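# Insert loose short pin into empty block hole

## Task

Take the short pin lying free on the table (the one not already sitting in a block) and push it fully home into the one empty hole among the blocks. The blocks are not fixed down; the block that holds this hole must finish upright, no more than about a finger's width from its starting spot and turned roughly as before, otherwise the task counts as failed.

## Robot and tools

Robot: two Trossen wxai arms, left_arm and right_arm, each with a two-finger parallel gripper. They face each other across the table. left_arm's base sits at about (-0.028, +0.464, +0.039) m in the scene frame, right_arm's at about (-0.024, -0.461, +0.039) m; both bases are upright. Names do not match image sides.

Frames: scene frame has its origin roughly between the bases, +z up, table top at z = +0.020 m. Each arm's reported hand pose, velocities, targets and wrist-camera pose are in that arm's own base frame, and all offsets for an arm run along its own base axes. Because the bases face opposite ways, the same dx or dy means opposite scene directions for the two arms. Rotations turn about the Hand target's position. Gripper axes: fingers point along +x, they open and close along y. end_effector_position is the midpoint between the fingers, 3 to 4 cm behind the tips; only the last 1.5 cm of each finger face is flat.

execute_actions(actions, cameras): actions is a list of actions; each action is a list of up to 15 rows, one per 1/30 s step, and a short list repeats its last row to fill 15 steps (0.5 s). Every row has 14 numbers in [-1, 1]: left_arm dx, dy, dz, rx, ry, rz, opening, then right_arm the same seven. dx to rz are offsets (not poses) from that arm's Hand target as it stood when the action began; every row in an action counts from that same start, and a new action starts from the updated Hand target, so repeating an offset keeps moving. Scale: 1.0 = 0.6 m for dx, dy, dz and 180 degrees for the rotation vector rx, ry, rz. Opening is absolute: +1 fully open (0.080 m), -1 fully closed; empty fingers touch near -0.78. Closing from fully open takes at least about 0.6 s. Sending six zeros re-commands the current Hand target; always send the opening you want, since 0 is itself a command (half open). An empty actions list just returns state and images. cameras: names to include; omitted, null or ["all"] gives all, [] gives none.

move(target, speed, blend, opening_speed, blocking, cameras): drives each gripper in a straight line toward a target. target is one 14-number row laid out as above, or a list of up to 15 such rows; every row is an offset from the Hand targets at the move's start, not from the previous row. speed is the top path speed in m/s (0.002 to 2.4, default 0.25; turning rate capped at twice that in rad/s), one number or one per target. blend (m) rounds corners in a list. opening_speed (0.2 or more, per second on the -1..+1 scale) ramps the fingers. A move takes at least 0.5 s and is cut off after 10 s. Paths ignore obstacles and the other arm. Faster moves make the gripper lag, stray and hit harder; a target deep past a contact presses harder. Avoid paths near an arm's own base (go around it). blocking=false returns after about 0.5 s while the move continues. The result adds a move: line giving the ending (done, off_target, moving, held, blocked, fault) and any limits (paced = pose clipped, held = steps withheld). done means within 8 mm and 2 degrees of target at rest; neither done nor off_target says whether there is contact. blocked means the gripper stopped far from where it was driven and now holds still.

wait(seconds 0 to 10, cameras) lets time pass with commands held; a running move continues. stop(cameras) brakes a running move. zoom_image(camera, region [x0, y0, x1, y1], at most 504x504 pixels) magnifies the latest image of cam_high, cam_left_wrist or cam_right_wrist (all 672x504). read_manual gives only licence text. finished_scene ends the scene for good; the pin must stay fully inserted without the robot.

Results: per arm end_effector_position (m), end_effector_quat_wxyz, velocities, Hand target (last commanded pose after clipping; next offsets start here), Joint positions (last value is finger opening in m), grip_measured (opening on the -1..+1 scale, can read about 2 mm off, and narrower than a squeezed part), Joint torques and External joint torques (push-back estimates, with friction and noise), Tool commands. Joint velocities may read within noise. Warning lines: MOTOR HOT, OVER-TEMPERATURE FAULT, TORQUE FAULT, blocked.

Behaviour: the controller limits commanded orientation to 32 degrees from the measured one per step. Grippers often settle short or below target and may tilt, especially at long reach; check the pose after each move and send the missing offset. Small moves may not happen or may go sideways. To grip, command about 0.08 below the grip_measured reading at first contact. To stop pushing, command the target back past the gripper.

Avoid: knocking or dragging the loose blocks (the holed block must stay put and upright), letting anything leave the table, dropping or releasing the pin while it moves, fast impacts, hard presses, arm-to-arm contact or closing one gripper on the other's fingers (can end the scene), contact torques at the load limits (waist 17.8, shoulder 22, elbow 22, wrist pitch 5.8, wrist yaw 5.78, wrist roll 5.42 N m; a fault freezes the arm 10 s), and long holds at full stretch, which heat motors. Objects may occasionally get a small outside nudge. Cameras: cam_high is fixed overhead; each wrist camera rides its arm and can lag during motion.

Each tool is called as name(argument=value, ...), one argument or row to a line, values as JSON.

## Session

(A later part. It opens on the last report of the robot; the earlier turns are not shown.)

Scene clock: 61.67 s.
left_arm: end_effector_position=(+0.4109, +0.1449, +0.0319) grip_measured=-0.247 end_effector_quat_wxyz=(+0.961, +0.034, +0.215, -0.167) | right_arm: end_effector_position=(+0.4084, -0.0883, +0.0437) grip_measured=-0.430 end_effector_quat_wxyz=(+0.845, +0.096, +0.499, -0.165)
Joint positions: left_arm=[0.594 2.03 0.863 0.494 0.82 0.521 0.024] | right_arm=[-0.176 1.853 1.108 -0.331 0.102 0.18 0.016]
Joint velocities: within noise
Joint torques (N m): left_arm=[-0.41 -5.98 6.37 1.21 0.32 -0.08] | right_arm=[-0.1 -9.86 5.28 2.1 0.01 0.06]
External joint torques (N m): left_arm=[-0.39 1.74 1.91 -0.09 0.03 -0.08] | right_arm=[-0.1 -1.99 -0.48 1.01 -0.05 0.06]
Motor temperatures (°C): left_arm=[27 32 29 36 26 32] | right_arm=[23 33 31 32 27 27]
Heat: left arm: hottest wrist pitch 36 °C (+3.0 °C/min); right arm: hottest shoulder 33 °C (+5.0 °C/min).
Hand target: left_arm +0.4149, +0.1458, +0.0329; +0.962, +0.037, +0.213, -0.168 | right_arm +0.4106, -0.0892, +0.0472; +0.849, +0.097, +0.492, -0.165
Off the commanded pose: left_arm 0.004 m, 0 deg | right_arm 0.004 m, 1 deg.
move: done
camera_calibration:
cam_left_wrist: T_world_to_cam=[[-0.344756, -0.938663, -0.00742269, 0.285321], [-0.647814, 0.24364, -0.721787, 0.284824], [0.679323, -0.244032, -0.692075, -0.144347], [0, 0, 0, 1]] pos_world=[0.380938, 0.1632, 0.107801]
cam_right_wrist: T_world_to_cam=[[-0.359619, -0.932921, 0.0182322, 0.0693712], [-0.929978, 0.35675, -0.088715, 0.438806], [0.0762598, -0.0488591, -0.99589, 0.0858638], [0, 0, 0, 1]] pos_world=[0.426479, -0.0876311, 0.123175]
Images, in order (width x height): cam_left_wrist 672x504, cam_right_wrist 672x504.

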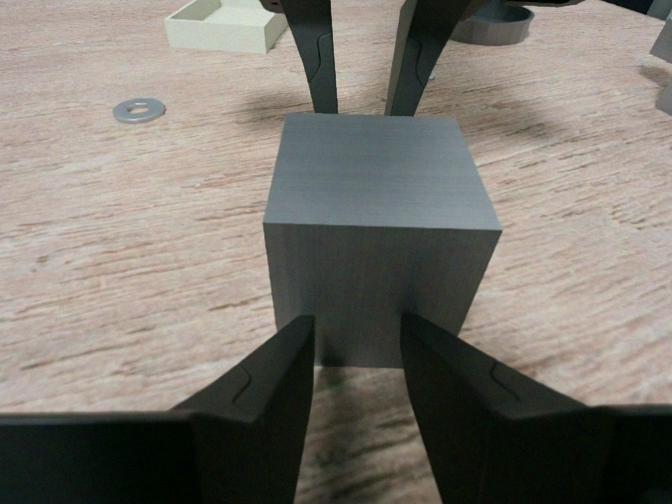

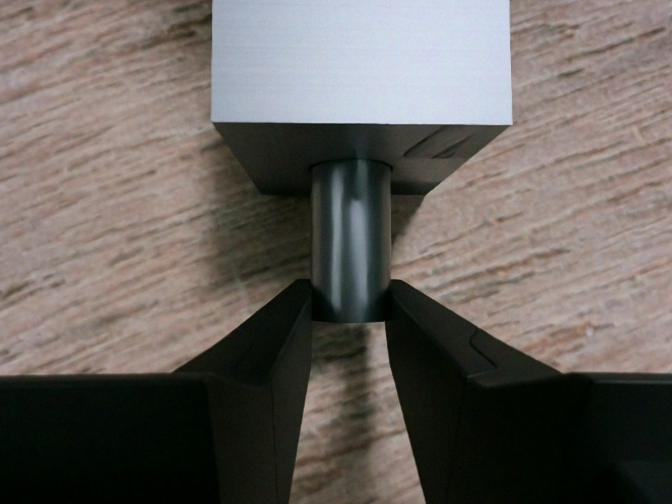

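move(
  target=[0.0094,-0.0034,0,0,0,0,-0.25,0,0,0,0,0,0,-0.58],
  speed=0.03,
  cameras=["cam_left_wrist","cam_right_wrist"],
)

Scene clock: 62.53 s.
left_arm: end_effector_position=(+0.4123, +0.1437, +0.0309) grip_measured=-0.247 end_effector_quat_wxyz=(+0.961, +0.029, +0.217, -0.168) | right_arm: end_effector_position=(+0.4084, -0.0883, +0.0437) grip_measured=-0.430 end_effector_quat_wxyz=(+0.845, +0.096, +0.499, -0.165)
Joint positions: left_arm=[0.59 2.036 0.867 0.495 0.819 0.509 0.024] | right_arm=[-0.176 1.853 1.108 -0.331 0.102 0.18 0.016]
Joint velocities: within noise
Joint torques (N m): left_arm=[-1.42 -5.64 7.54 1.44 -0.07 -0.09] | right_arm=[-0.09 -9.84 5.28 2.09 0.01 0.05]
External joint torques (N m): left_arm=[-1.44 2.08 3.11 0.14 -0.36 -0.09] | right_arm=[-0.12 -1.92 -0.51 1 -0.05 0.05]
Motor temperatures (°C): left_arm=[27 32 30 36 26 32] | right_arm=[23 33 31 32 27 27]
Heat: left arm: hottest wrist pitch 36 °C (+3.0 °C/min); right arm: hottest shoulder 33 °C (+5.0 °C/min).
Hand target: left_arm +0.4205, +0.1438, +0.0328; +0.962, +0.037, +0.213, -0.168 | right_arm +0.4106, -0.0892, +0.0472; +0.849, +0.097, +0.492, -0.165
Off the commanded pose: left_arm 0.009 m, 1 deg | right_arm 0.004 m, 1 deg.
move: off_target (left_arm)
camera_calibration:
cam_left_wrist: T_world_to_cam=[[-0.343045, -0.939312, 0.00373638, 0.28371], [-0.651813, 0.23518, -0.720992, 0.288135], [0.676358, -0.249768, -0.692933, -0.144295], [0, 0, 0, 1]] pos_world=[0.382731, 0.162688, 0.106696]
cam_right_wrist: T_world_to_cam=[[-0.359619, -0.932921, 0.0182322, 0.0693712], [-0.929978, 0.35675, -0.088715, 0.438806], [0.0762598, -0.0488591, -0.99589, 0.0858638], [0, 0, 0, 1]] pos_world=[0.426479, -0.0876311, 0.123175]
Images, in order (width x height): cam_left_wrist 672x504, cam_right_wrist 672x504.

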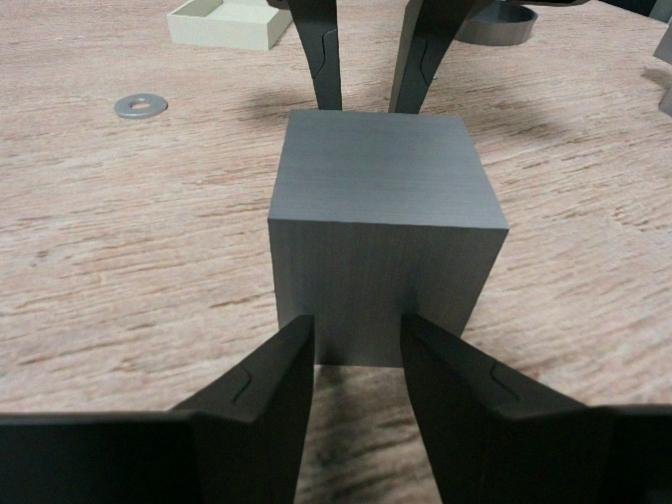

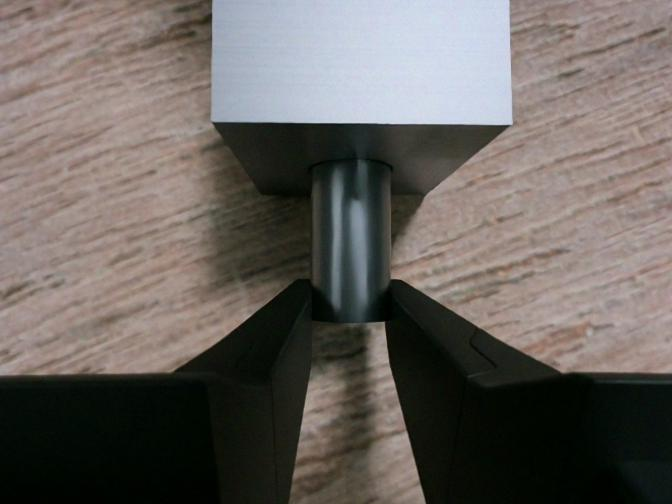

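move(
  target=[0,0,0,0,0,0,-0.25,0.0125,-0.0048,0,0,0,0,-0.6],
  speed=0.03,
  cameras=["cam_left_wrist","cam_right_wrist"],
)

zoom_image(
  camera="cam_right_wrist",
  region=[300, 100, 400, 180],
)

Scene clock: 63.40 s.
left_arm: end_effector_position=(+0.4123, +0.1438, +0.0309) grip_measured=-0.247 end_effector_quat_wxyz=(+0.961, +0.029, +0.217, -0.168) | right_arm: end_effector_position=(+0.4087, -0.0886, +0.0437) grip_measured=-0.430 end_effector_quat_wxyz=(+0.843, +0.095, +0.503, -0.164)
Joint positions: left_arm=[0.59 2.036 0.867 0.495 0.819 0.509 0.024] | right_arm=[-0.177 1.858 1.118 -0.344 0.101 0.179 0.016]
Joint velocities: within noise
Joint torques (N m): left_arm=[-1.39 -5.65 7.53 1.45 -0.08 -0.09] | right_arm=[-0.36 -7.24 7.82 2.35 -0.04 -0.05]
External joint torques (N m): left_arm=[-1.41 2.14 3.05 0.14 -0.37 -0.09] | right_arm=[-0.36 0.69 2.02 1.26 -0.1 -0.05]
Motor temperatures (°C): left_arm=[27 32 30 36 26 32] | right_arm=[23 33 31 32 27 27]
Heat: left arm: hottest wrist pitch 36 °C (+2.0 °C/min); right arm: hottest shoulder 33 °C (+5.1 °C/min).
Hand target: left_arm +0.4205, +0.1438, +0.0329; +0.962, +0.037, +0.213, -0.168 | right_arm +0.4181, -0.0920, +0.0472; +0.849, +0.097, +0.492, -0.165
Off the commanded pose: left_arm 0.008 m, 1 deg | right_arm 0.011 m, 1 deg.
move: off_target (right_arm)
camera_calibration:
cam_left_wrist: T_world_to_cam=[[-0.34286, -0.939379, 0.00375838, 0.283742], [-0.651789, 0.235009, -0.72107, 0.288138], [0.676475, -0.249676, -0.692852, -0.144339], [0, 0, 0, 1]] pos_world=[0.382731, 0.162788, 0.106696]
cam_right_wrist: T_world_to_cam=[[-0.358959, -0.933148, 0.0195782, 0.0689506], [-0.930797, 0.356346, -0.0814588, 0.439149], [0.0690365, -0.0474637, -0.996484, 0.0888623], [0, 0, 0, 1]] pos_world=[0.427374, -0.08793, 0.122973]
Images, in order (width x height): cam_left_wrist 672x504, cam_right_wrist 672x504.

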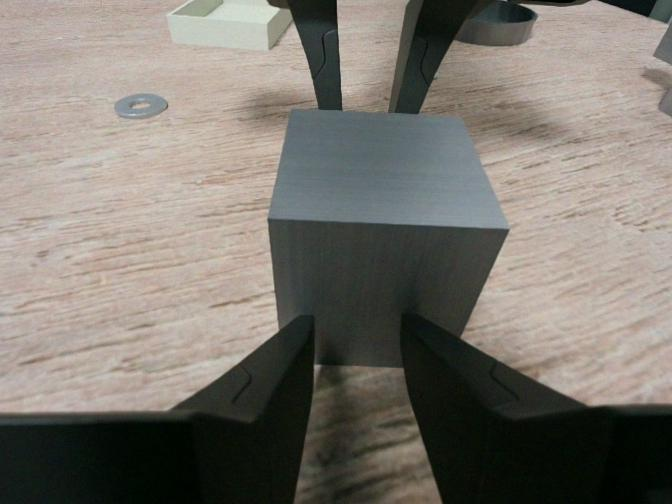

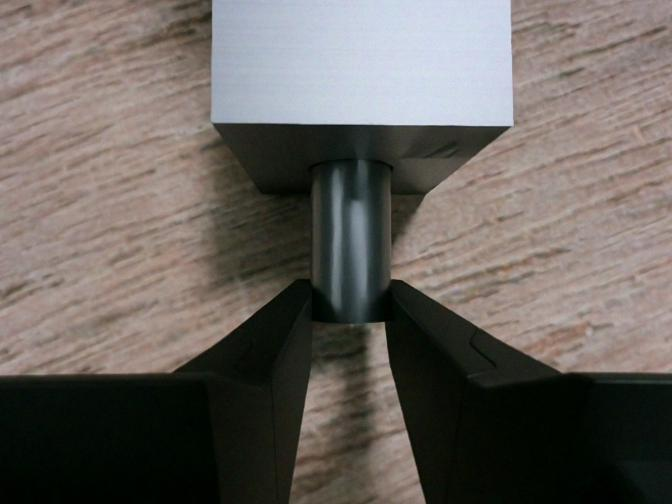

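Scaled by 5.040 from the camera's 672x504 image, which has a finer 960x720 frame.

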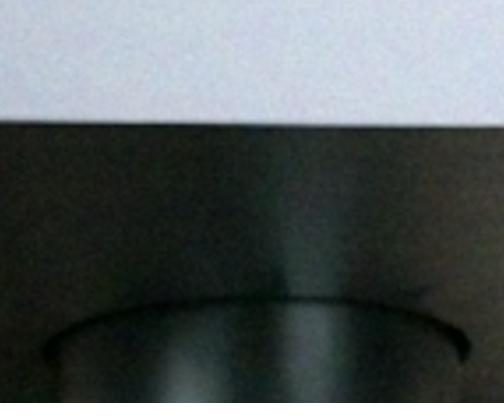

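move(
  target=[0.006,-0.0022,0,0,0,0,-0.25,0.0125,-0.0048,0,0,0,0,-0.6],
  speed=0.03,
  cameras=["cam_left_wrist","cam_right_wrist"],
)

zoom_image(
  camera="cam_right_wrist",
  region=[300, 100, 400, 180],
)

Scene clock: 64.33 s.
left_arm: end_effector_position=(+0.4133, +0.1434, +0.0297) grip_measured=-0.247 end_effector_quat_wxyz=(+0.961, +0.026, +0.219, -0.167) | right_arm: end_effector_position=(+0.4095, -0.0892, +0.0432) grip_measured=-0.430 end_effector_quat_wxyz=(+0.839, +0.095, +0.511, -0.164)
Joint positions: left_arm=[0.587 2.04 0.87 0.495 0.815 0.502 0.024] | right_arm=[-0.179 1.87 1.141 -0.373 0.099 0.176 0.016]
Joint velocities: within noise
Joint torques (N m): left_arm=[-2.04 -5.55 8.17 1.59 -0.19 -0.09] | right_arm=[-0.53 -5.82 8.98 3.77 -0.03 -0.07]
External joint torques (N m): left_arm=[-2.07 2.29 3.71 0.27 -0.48 -0.09] | right_arm=[-0.58 2.25 3.11 2.68 -0.09 -0.07]
Motor temperatures (°C): left_arm=[27 32 30 37 26 32] | right_arm=[23 33 31 33 27 27]
Heat: left arm: hottest wrist pitch 37 °C (+3.0 °C/min); right arm: hottest shoulder 33 °C (+5.1 °C/min).
Hand target: left_arm +0.4241, +0.1425, +0.0328; +0.962, +0.037, +0.213, -0.168 | right_arm +0.4256, -0.0948, +0.0471; +0.849, +0.097, +0.492, -0.165
Off the commanded pose: left_arm 0.011 m, 1 deg | right_arm 0.018 m, 3 deg.
move: off_target (left_arm, right_arm)
camera_calibration:
cam_left_wrist: T_world_to_cam=[[-0.340022, -0.940366, 0.00980916, 0.282429], [-0.655711, 0.229592, -0.719257, 0.290429], [0.674113, -0.250995, -0.694675, -0.144716], [0, 0, 0, 1]] pos_world=[0.384024, 0.162584, 0.105592]
cam_right_wrist: T_world_to_cam=[[-0.357301, -0.933714, 0.0226625, 0.0676816], [-0.932619, 0.355357, -0.062795, 0.439889], [0.0505793, -0.0435722, -0.997769, 0.096293], [0, 0, 0, 1]] pos_world=[0.429561, -0.088927, 0.122167]
Images, in order (width x height): cam_left_wrist 672x504, cam_right_wrist 672x504.

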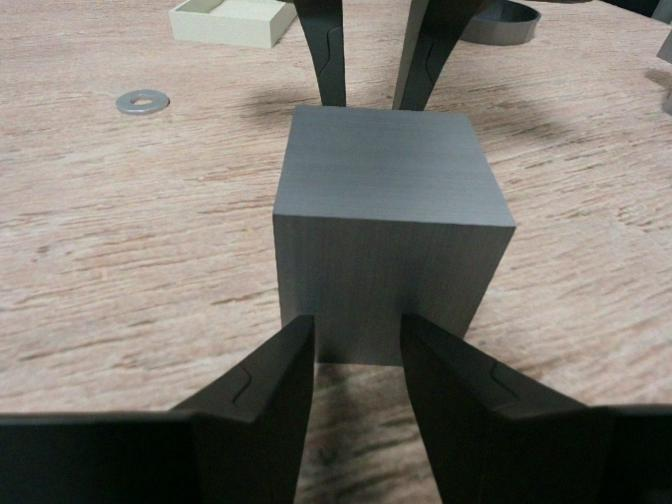

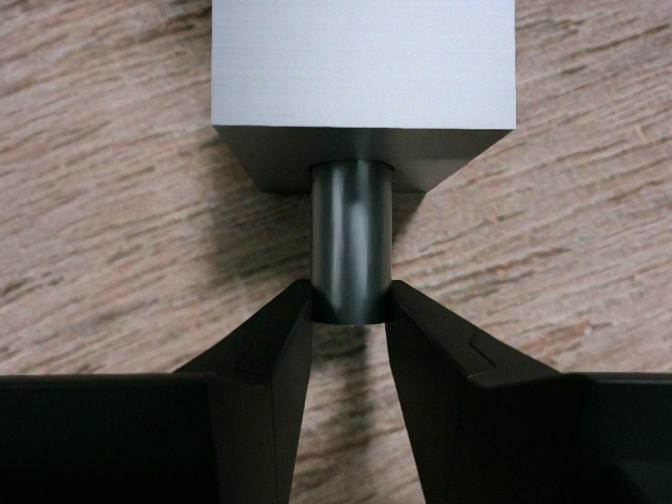

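Scaled by 5.040 from the camera's 672x504 image, which has a finer 960x720 frame.

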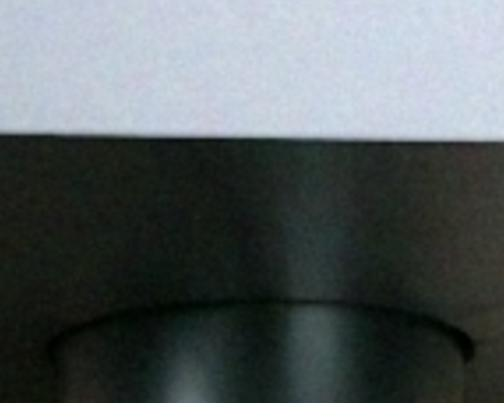

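move(
  target=[-0.014,0.005,0,0,0,0,-0.25,-0.0268,0.0093,0,0,0,0,-0.5],
  speed=0.05,
  cameras=["cam_right_wrist"],
)

move(
  target=[0,0,0,0,0,0,-0.25,0,0,0,0,0,0,0.0],
  opening_speed=1.0,
  cameras=["cam_left_wrist","cam_right_wrist"],
)

Scene clock: 65.40 s.
left_arm: end_effector_position=(+0.4124, +0.1450, +0.0300) grip_measured=-0.247 end_effector_quat_wxyz=(+0.961, +0.030, +0.217, -0.168) | right_arm: end_effector_position=(+0.4081, -0.0887, +0.0432) grip_measured=-0.430 end_effector_quat_wxyz=(+0.845, +0.095, +0.500, -0.163)
Joint positions: left_arm=[0.592 2.04 0.87 0.495 0.82 0.514 0.024] | right_arm=[-0.178 1.854 1.107 -0.33 0.099 0.177 0.016]
Joint velocities: within noise
Joint torques (N m): left_arm=[-0.49 -6.85 5.8 1.23 0.26 0.09] | right_arm=[-0.03 -10.33 4.93 2.04 0.06 0.15]
External joint torques (N m): left_arm=[-0.49 0.93 1.39 -0.06 -0.04 0.09] | right_arm=[0.04 -2.52 -0.76 0.97 -0.01 0.15]
Motor temperatures (°C): left_arm=[27 32 30 37 26 32] | right_arm=[23 33 32 33 27 27]
Heat: left arm: hottest wrist pitch 37 °C (+3.0 °C/min); right arm: hottest shoulder 33 °C (+5.1 °C/min).
Hand target: left_arm +0.4157, +0.1455, +0.0328; +0.962, +0.037, +0.213, -0.168 | right_arm +0.4096, -0.0893, +0.0472; +0.849, +0.097, +0.492, -0.165
Off the commanded pose: left_arm 0.004 m, 1 deg | right_arm 0.004 m, 1 deg.
move: done
camera_calibration:
cam_right_wrist: T_world_to_cam=[[-0.357412, -0.933779, 0.0176882, 0.0680457], [-0.930864, 0.354631, -0.0879124, 0.438671], [0.075818, -0.0478863, -0.995971, 0.0855589], [0, 0, 0, 1]] pos_world=[0.426177, -0.0879295, 0.122575]
Images, in order (width x height): cam_right_wrist 672x504.

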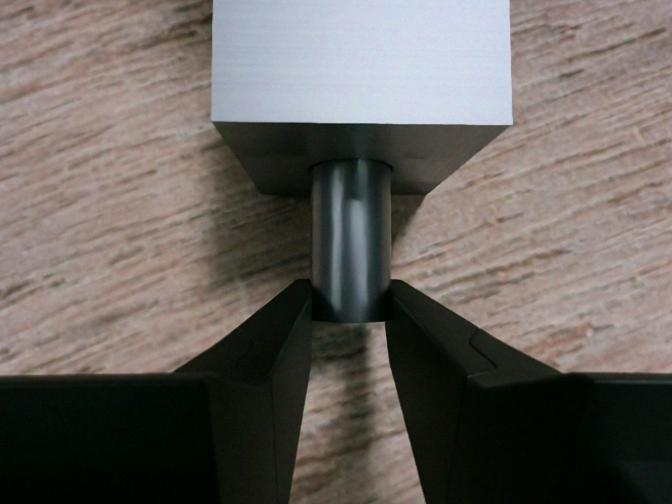

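Scene clock: 66.27 s.
left_arm: end_effector_position=(+0.4124, +0.1452, +0.0299) grip_measured=-0.247 end_effector_quat_wxyz=(+0.961, +0.030, +0.217, -0.167) | right_arm: end_effector_position=(+0.4097, -0.0891, +0.0440) grip_measured=-0.003 end_effector_quat_wxyz=(+0.847, +0.096, +0.496, -0.164)
Joint positions: left_arm=[0.592 2.04 0.87 0.495 0.819 0.514 0.024] | right_arm=[-0.179 1.854 1.106 -0.321 0.099 0.177 0.035]
Joint velocities: within noise
Joint torques (N m): left_arm=[-0.43 -6.85 5.77 1.23 0.31 0.09] | right_arm=[-0.01 -10.33 5 1.42 0.06 0.13]
External joint torques (N m): left_arm=[-0.41 1 1.29 -0.1 0.02 0.09] | right_arm=[-0.05 -2.41 -0.83 0.3 0.01 0.13]
Motor temperatures (°C): left_arm=[27 32 30 37 26 32] | right_arm=[23 33 31 33 27 27]
Heat: left arm: hottest wrist pitch 37 °C (+3.0 °C/min); right arm: hottest shoulder 33 °C (+5.1 °C/min).
Hand target: left_arm +0.4157, +0.1456, +0.0328; +0.962, +0.037, +0.213, -0.168 | right_arm +0.4096, -0.0894, +0.0472; +0.850, +0.097, +0.492, -0.165
Off the commanded pose: left_arm 0.004 m, 1 deg | right_arm 0.003 m, 1 deg.
move: done
camera_calibration:
cam_left_wrist: T_world_to_cam=[[-0.342548, -0.9395, 0.000462928, 0.285066], [-0.651761, 0.237281, -0.720351, 0.286836], [0.67666, -0.247056, -0.693609, -0.145174], [0, 0, 0, 1]] pos_world=[0.382831, 0.163893, 0.105797]
cam_right_wrist: T_world_to_cam=[[-0.358206, -0.933508, 0.0158301, 0.0685702], [-0.929815, 0.355153, -0.0964862, 0.440403], [0.0844485, -0.0492811, -0.995208, 0.0825666], [0, 0, 0, 1]] pos_world=[0.427083, -0.0883307, 0.123578]
Images, in order (width x height): cam_left_wrist 672x504, cam_right_wrist 672x504.

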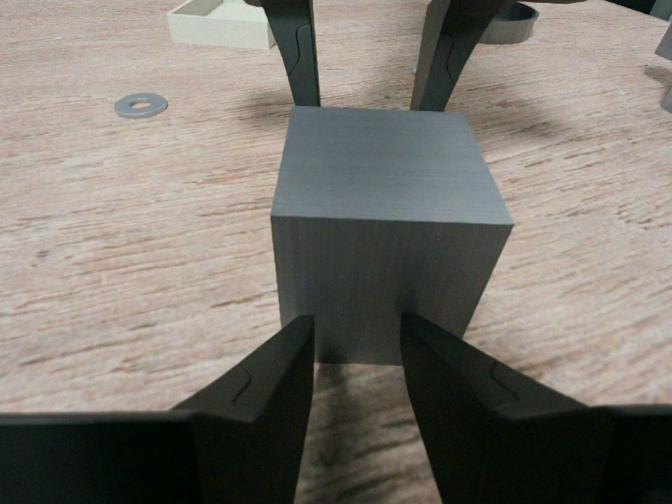

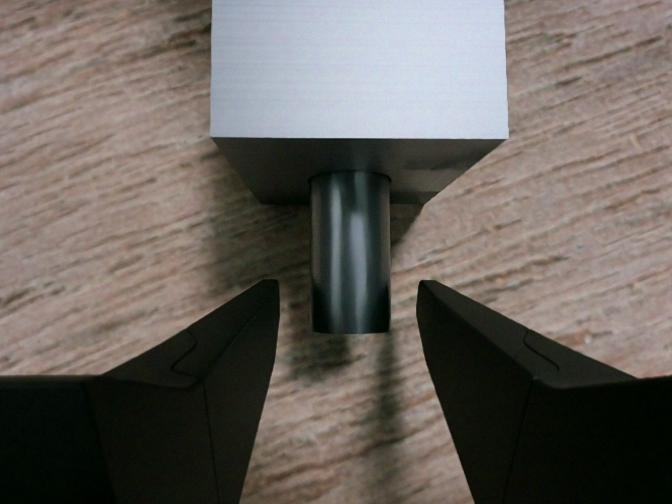

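move(
  target=[0.0204,-0.0073,0,0,0,0,-0.25,-0.11,0.042,0.07,0,0,0,0.0],
  speed=0.08,
)

Scene clock: 68.00 s.
left_arm: end_effector_position=(+0.4215, +0.1419, +0.0307) grip_measured=-0.247 end_effector_quat_wxyz=(+0.961, +0.031, +0.218, -0.166) | right_arm: end_effector_position=(+0.3456, -0.0647, +0.0876) grip_measured=-0.002 end_effector_quat_wxyz=(+0.848, +0.097, +0.494, -0.163)
Joint positions: left_arm=[0.569 2.052 0.891 0.501 0.796 0.494 0.024] | right_arm=[-0.134 1.536 0.933 -0.465 0.119 0.218 0.035]
Joint velocities: within noise
Joint torques (N m): left_arm=[-1.09 -6.06 6.98 1.36 0.24 -0.08] | right_arm=[0.19 -8.32 4.93 1.2 0.17 0.13]
External joint torques (N m): left_arm=[-1.06 1.79 2.56 0.07 -0.04 -0.09] | right_arm=[0.22 -2.49 -1.19 0.09 0.09 0.13]
Motor temperatures (°C): left_arm=[27 33 30 37 26 32] | right_arm=[23 33 31 33 27 27]
Heat: left arm: hottest wrist pitch 37 °C (+4.0 °C/min); right arm: hottest shoulder 33 °C (+5.0 °C/min).
Hand target: left_arm +0.4280, +0.1411, +0.0329; +0.962, +0.037, +0.213, -0.168 | right_arm +0.3436, -0.0641, +0.0891; +0.849, +0.097, +0.492, -0.165
Off the commanded pose: left_arm 0.007 m, 1 deg | right_arm 0.003 m, 0 deg.
move: done
camera_calibration:
cam_left_wrist: T_world_to_cam=[[-0.340126, -0.940377, -0.00230857, 0.284293], [-0.652424, 0.237743, -0.719598, 0.294302], [0.677242, -0.243248, -0.694387, -0.152419], [0, 0, 0, 1]] pos_world=[0.39193, 0.160298, 0.106598]
cam_right_wrist: T_world_to_cam=[[-0.359401, -0.933098, 0.0126179, 0.0683636], [-0.928921, 0.356436, -0.100291, 0.37645], [0.0890836, -0.0477656, -0.994878, 0.131061], [0, 0, 0, 1]] pos_world=[0.362587, -0.0641303, 0.167282]

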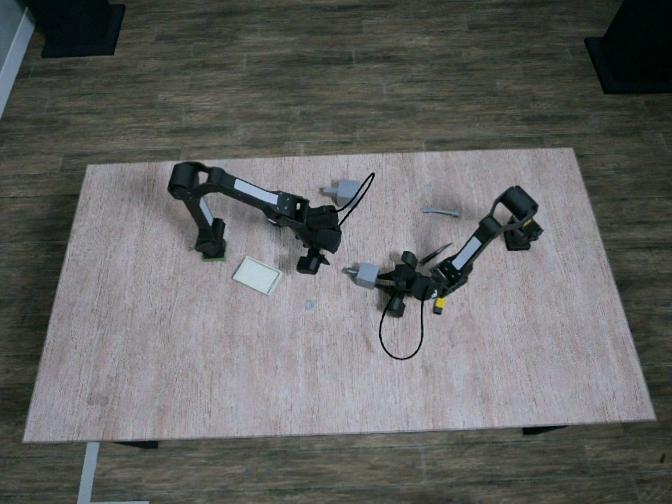

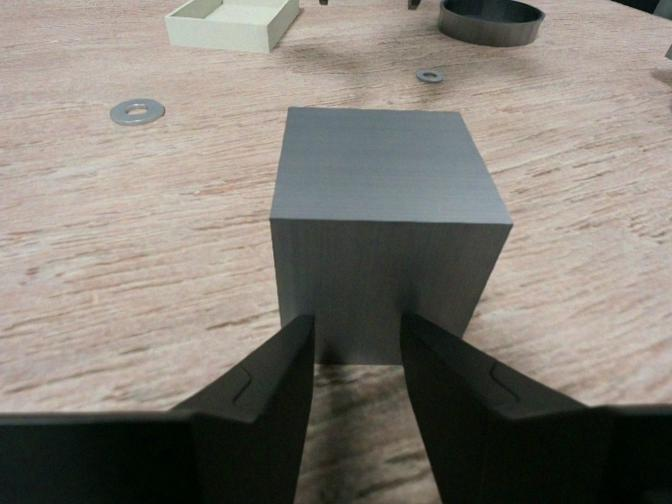

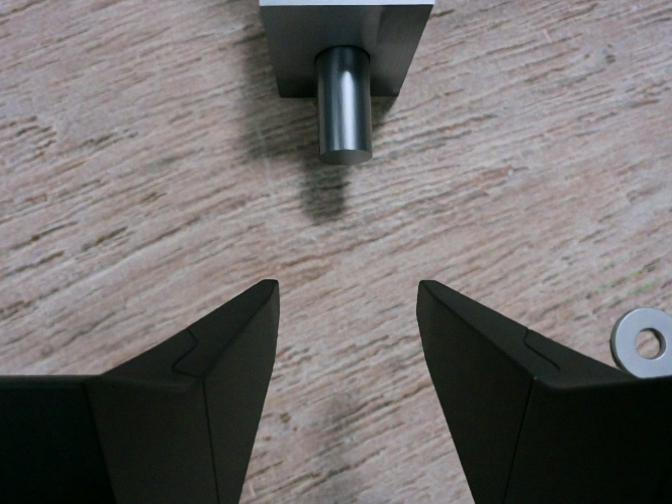

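zoom_image(
  camera="cam_high",
  region=[290, 250, 390, 350],
)

zoom_image(
  camera="cam_right_wrist",
  region=[250, 0, 450, 180],
)

Scaled by 5.040 from the camera's 672x504 image, which has a finer 960x720 frame.

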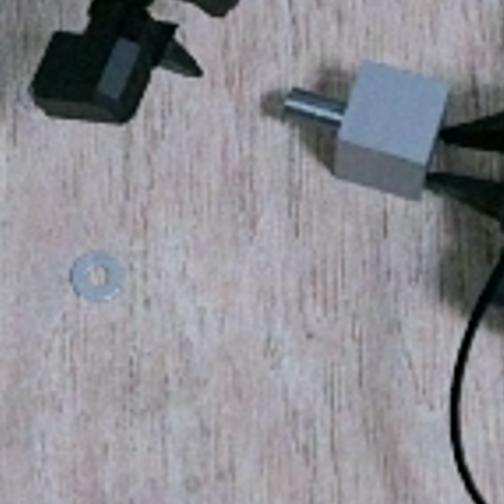

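Scaled by 2.520 from the camera's 672x504 image, which has a finer 960x720 frame.

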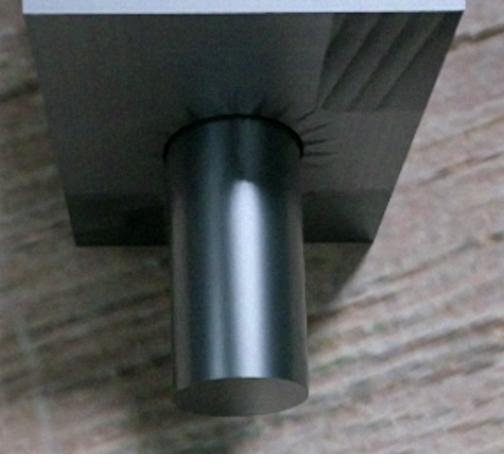

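move(
  target=[-0.08,0.03,0.02,0,0,0,-0.25,-0.05,0.02,0.03,0,0,0,0.0],
  speed=0.12,
)

zoom_image(
  camera="cam_right_wrist",
  region=[250, 0, 450, 180],
)

zoom_image(
  camera="cam_high",
  region=[290, 250, 390, 350],
)

Scene clock: 69.47 s.
left_arm: end_effector_position=(+0.3815, +0.1602, +0.0406) grip_measured=-0.247 end_effector_quat_wxyz=(+0.961, +0.033, +0.217, -0.167) | right_arm: end_effector_position=(+0.3157, -0.0526, +0.1064) grip_measured=-0.002 end_effector_quat_wxyz=(+0.849, +0.097, +0.494, -0.163)
Joint positions: left_arm=[0.683 1.958 0.82 0.396 0.886 0.608 0.024] | right_arm=[-0.102 1.388 0.881 -0.564 0.134 0.247 0.035]
Joint velocities: within noise
Joint torques (N m): left_arm=[0.09 -7.93 3.71 0.93 0.63 0.12] | right_arm=[0.21 -7.1 5.05 1.19 0.18 0.13]
External joint torques (N m): left_arm=[0.09 -0.72 -0.71 -0.28 0.29 0.12] | right_arm=[0.19 -2.26 -1.17 0.1 0.1 0.13]
Motor temperatures (°C): left_arm=[27 33 30 37 26 32] | right_arm=[23 33 31 33 27 27]
Heat: left arm: hottest wrist pitch 37 °C (+4.0 °C/min); right arm: hottest shoulder 33 °C (+5.0 °C/min).
Hand target: left_arm +0.3799, +0.1591, +0.0448; +0.962, +0.037, +0.213, -0.168 | right_arm +0.3136, -0.0521, +0.1072; +0.849, +0.097, +0.492, -0.165
Off the commanded pose: left_arm 0.005 m, 1 deg | right_arm 0.002 m, 0 deg.
move: done
camera_calibration:
cam_left_wrist: T_world_to_cam=[[-0.343073, -0.939296, -0.00485076, 0.288899], [-0.650401, 0.241275, -0.720253, 0.269609], [0.677701, -0.243944, -0.693694, -0.114011], [0, 0, 0, 1]] pos_world=[0.351733, 0.178499, 0.116499]
cam_right_wrist: T_world_to_cam=[[-0.359346, -0.933121, 0.0124884, 0.0687689], [-0.928856, 0.35635, -0.101202, 0.346356], [0.0899839, -0.0479666, -0.994787, 0.152685], [0, 0, 0, 1]] pos_world=[0.332687, -0.0519304, 0.186082]

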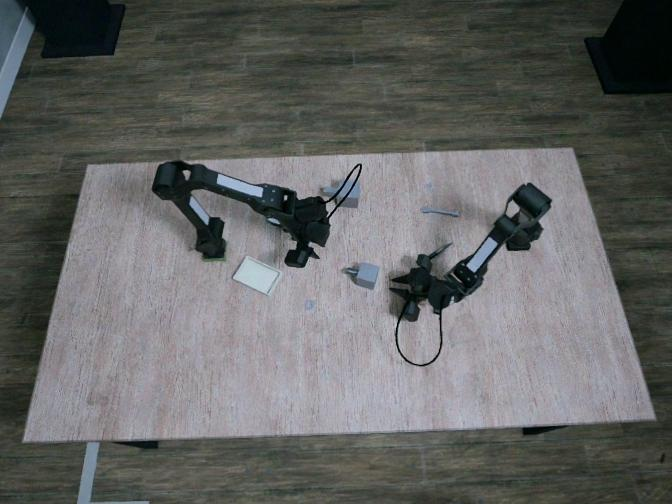

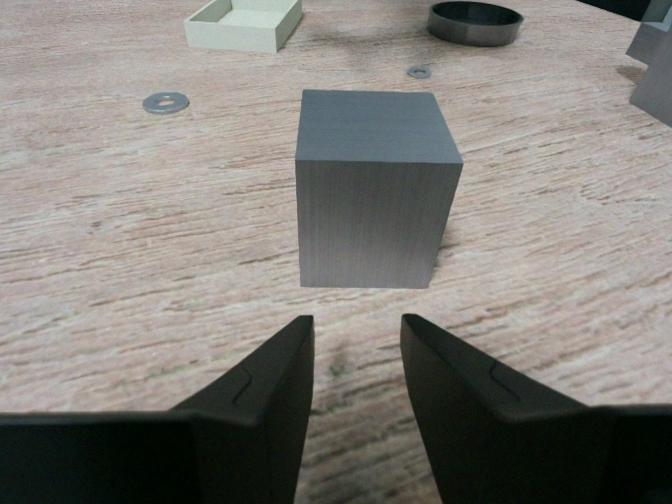

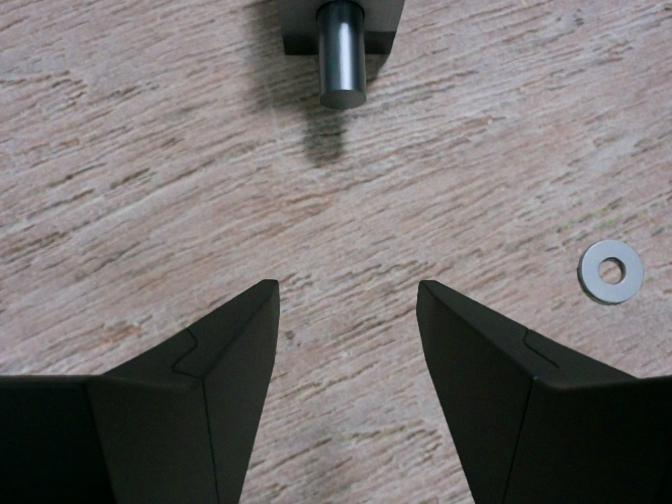

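Scaled by 2.520 from the camera's 672x504 image, which has a finer 960x720 frame.

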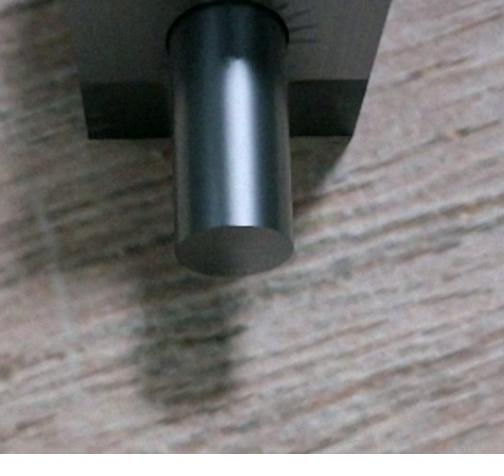

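Scaled by 5.040 from the camera's 672x504 image, which has a finer 960x720 frame.

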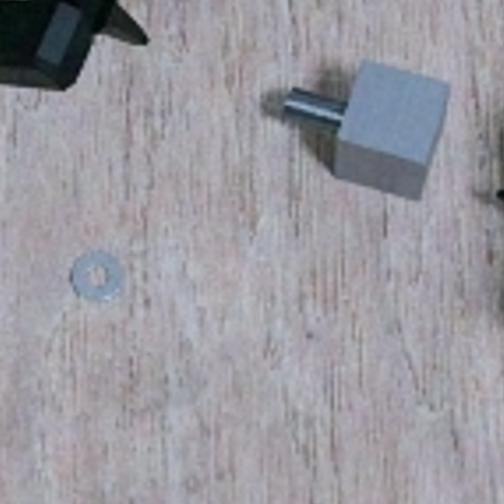

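finished_scene(
)

The scene is finished: the task was done.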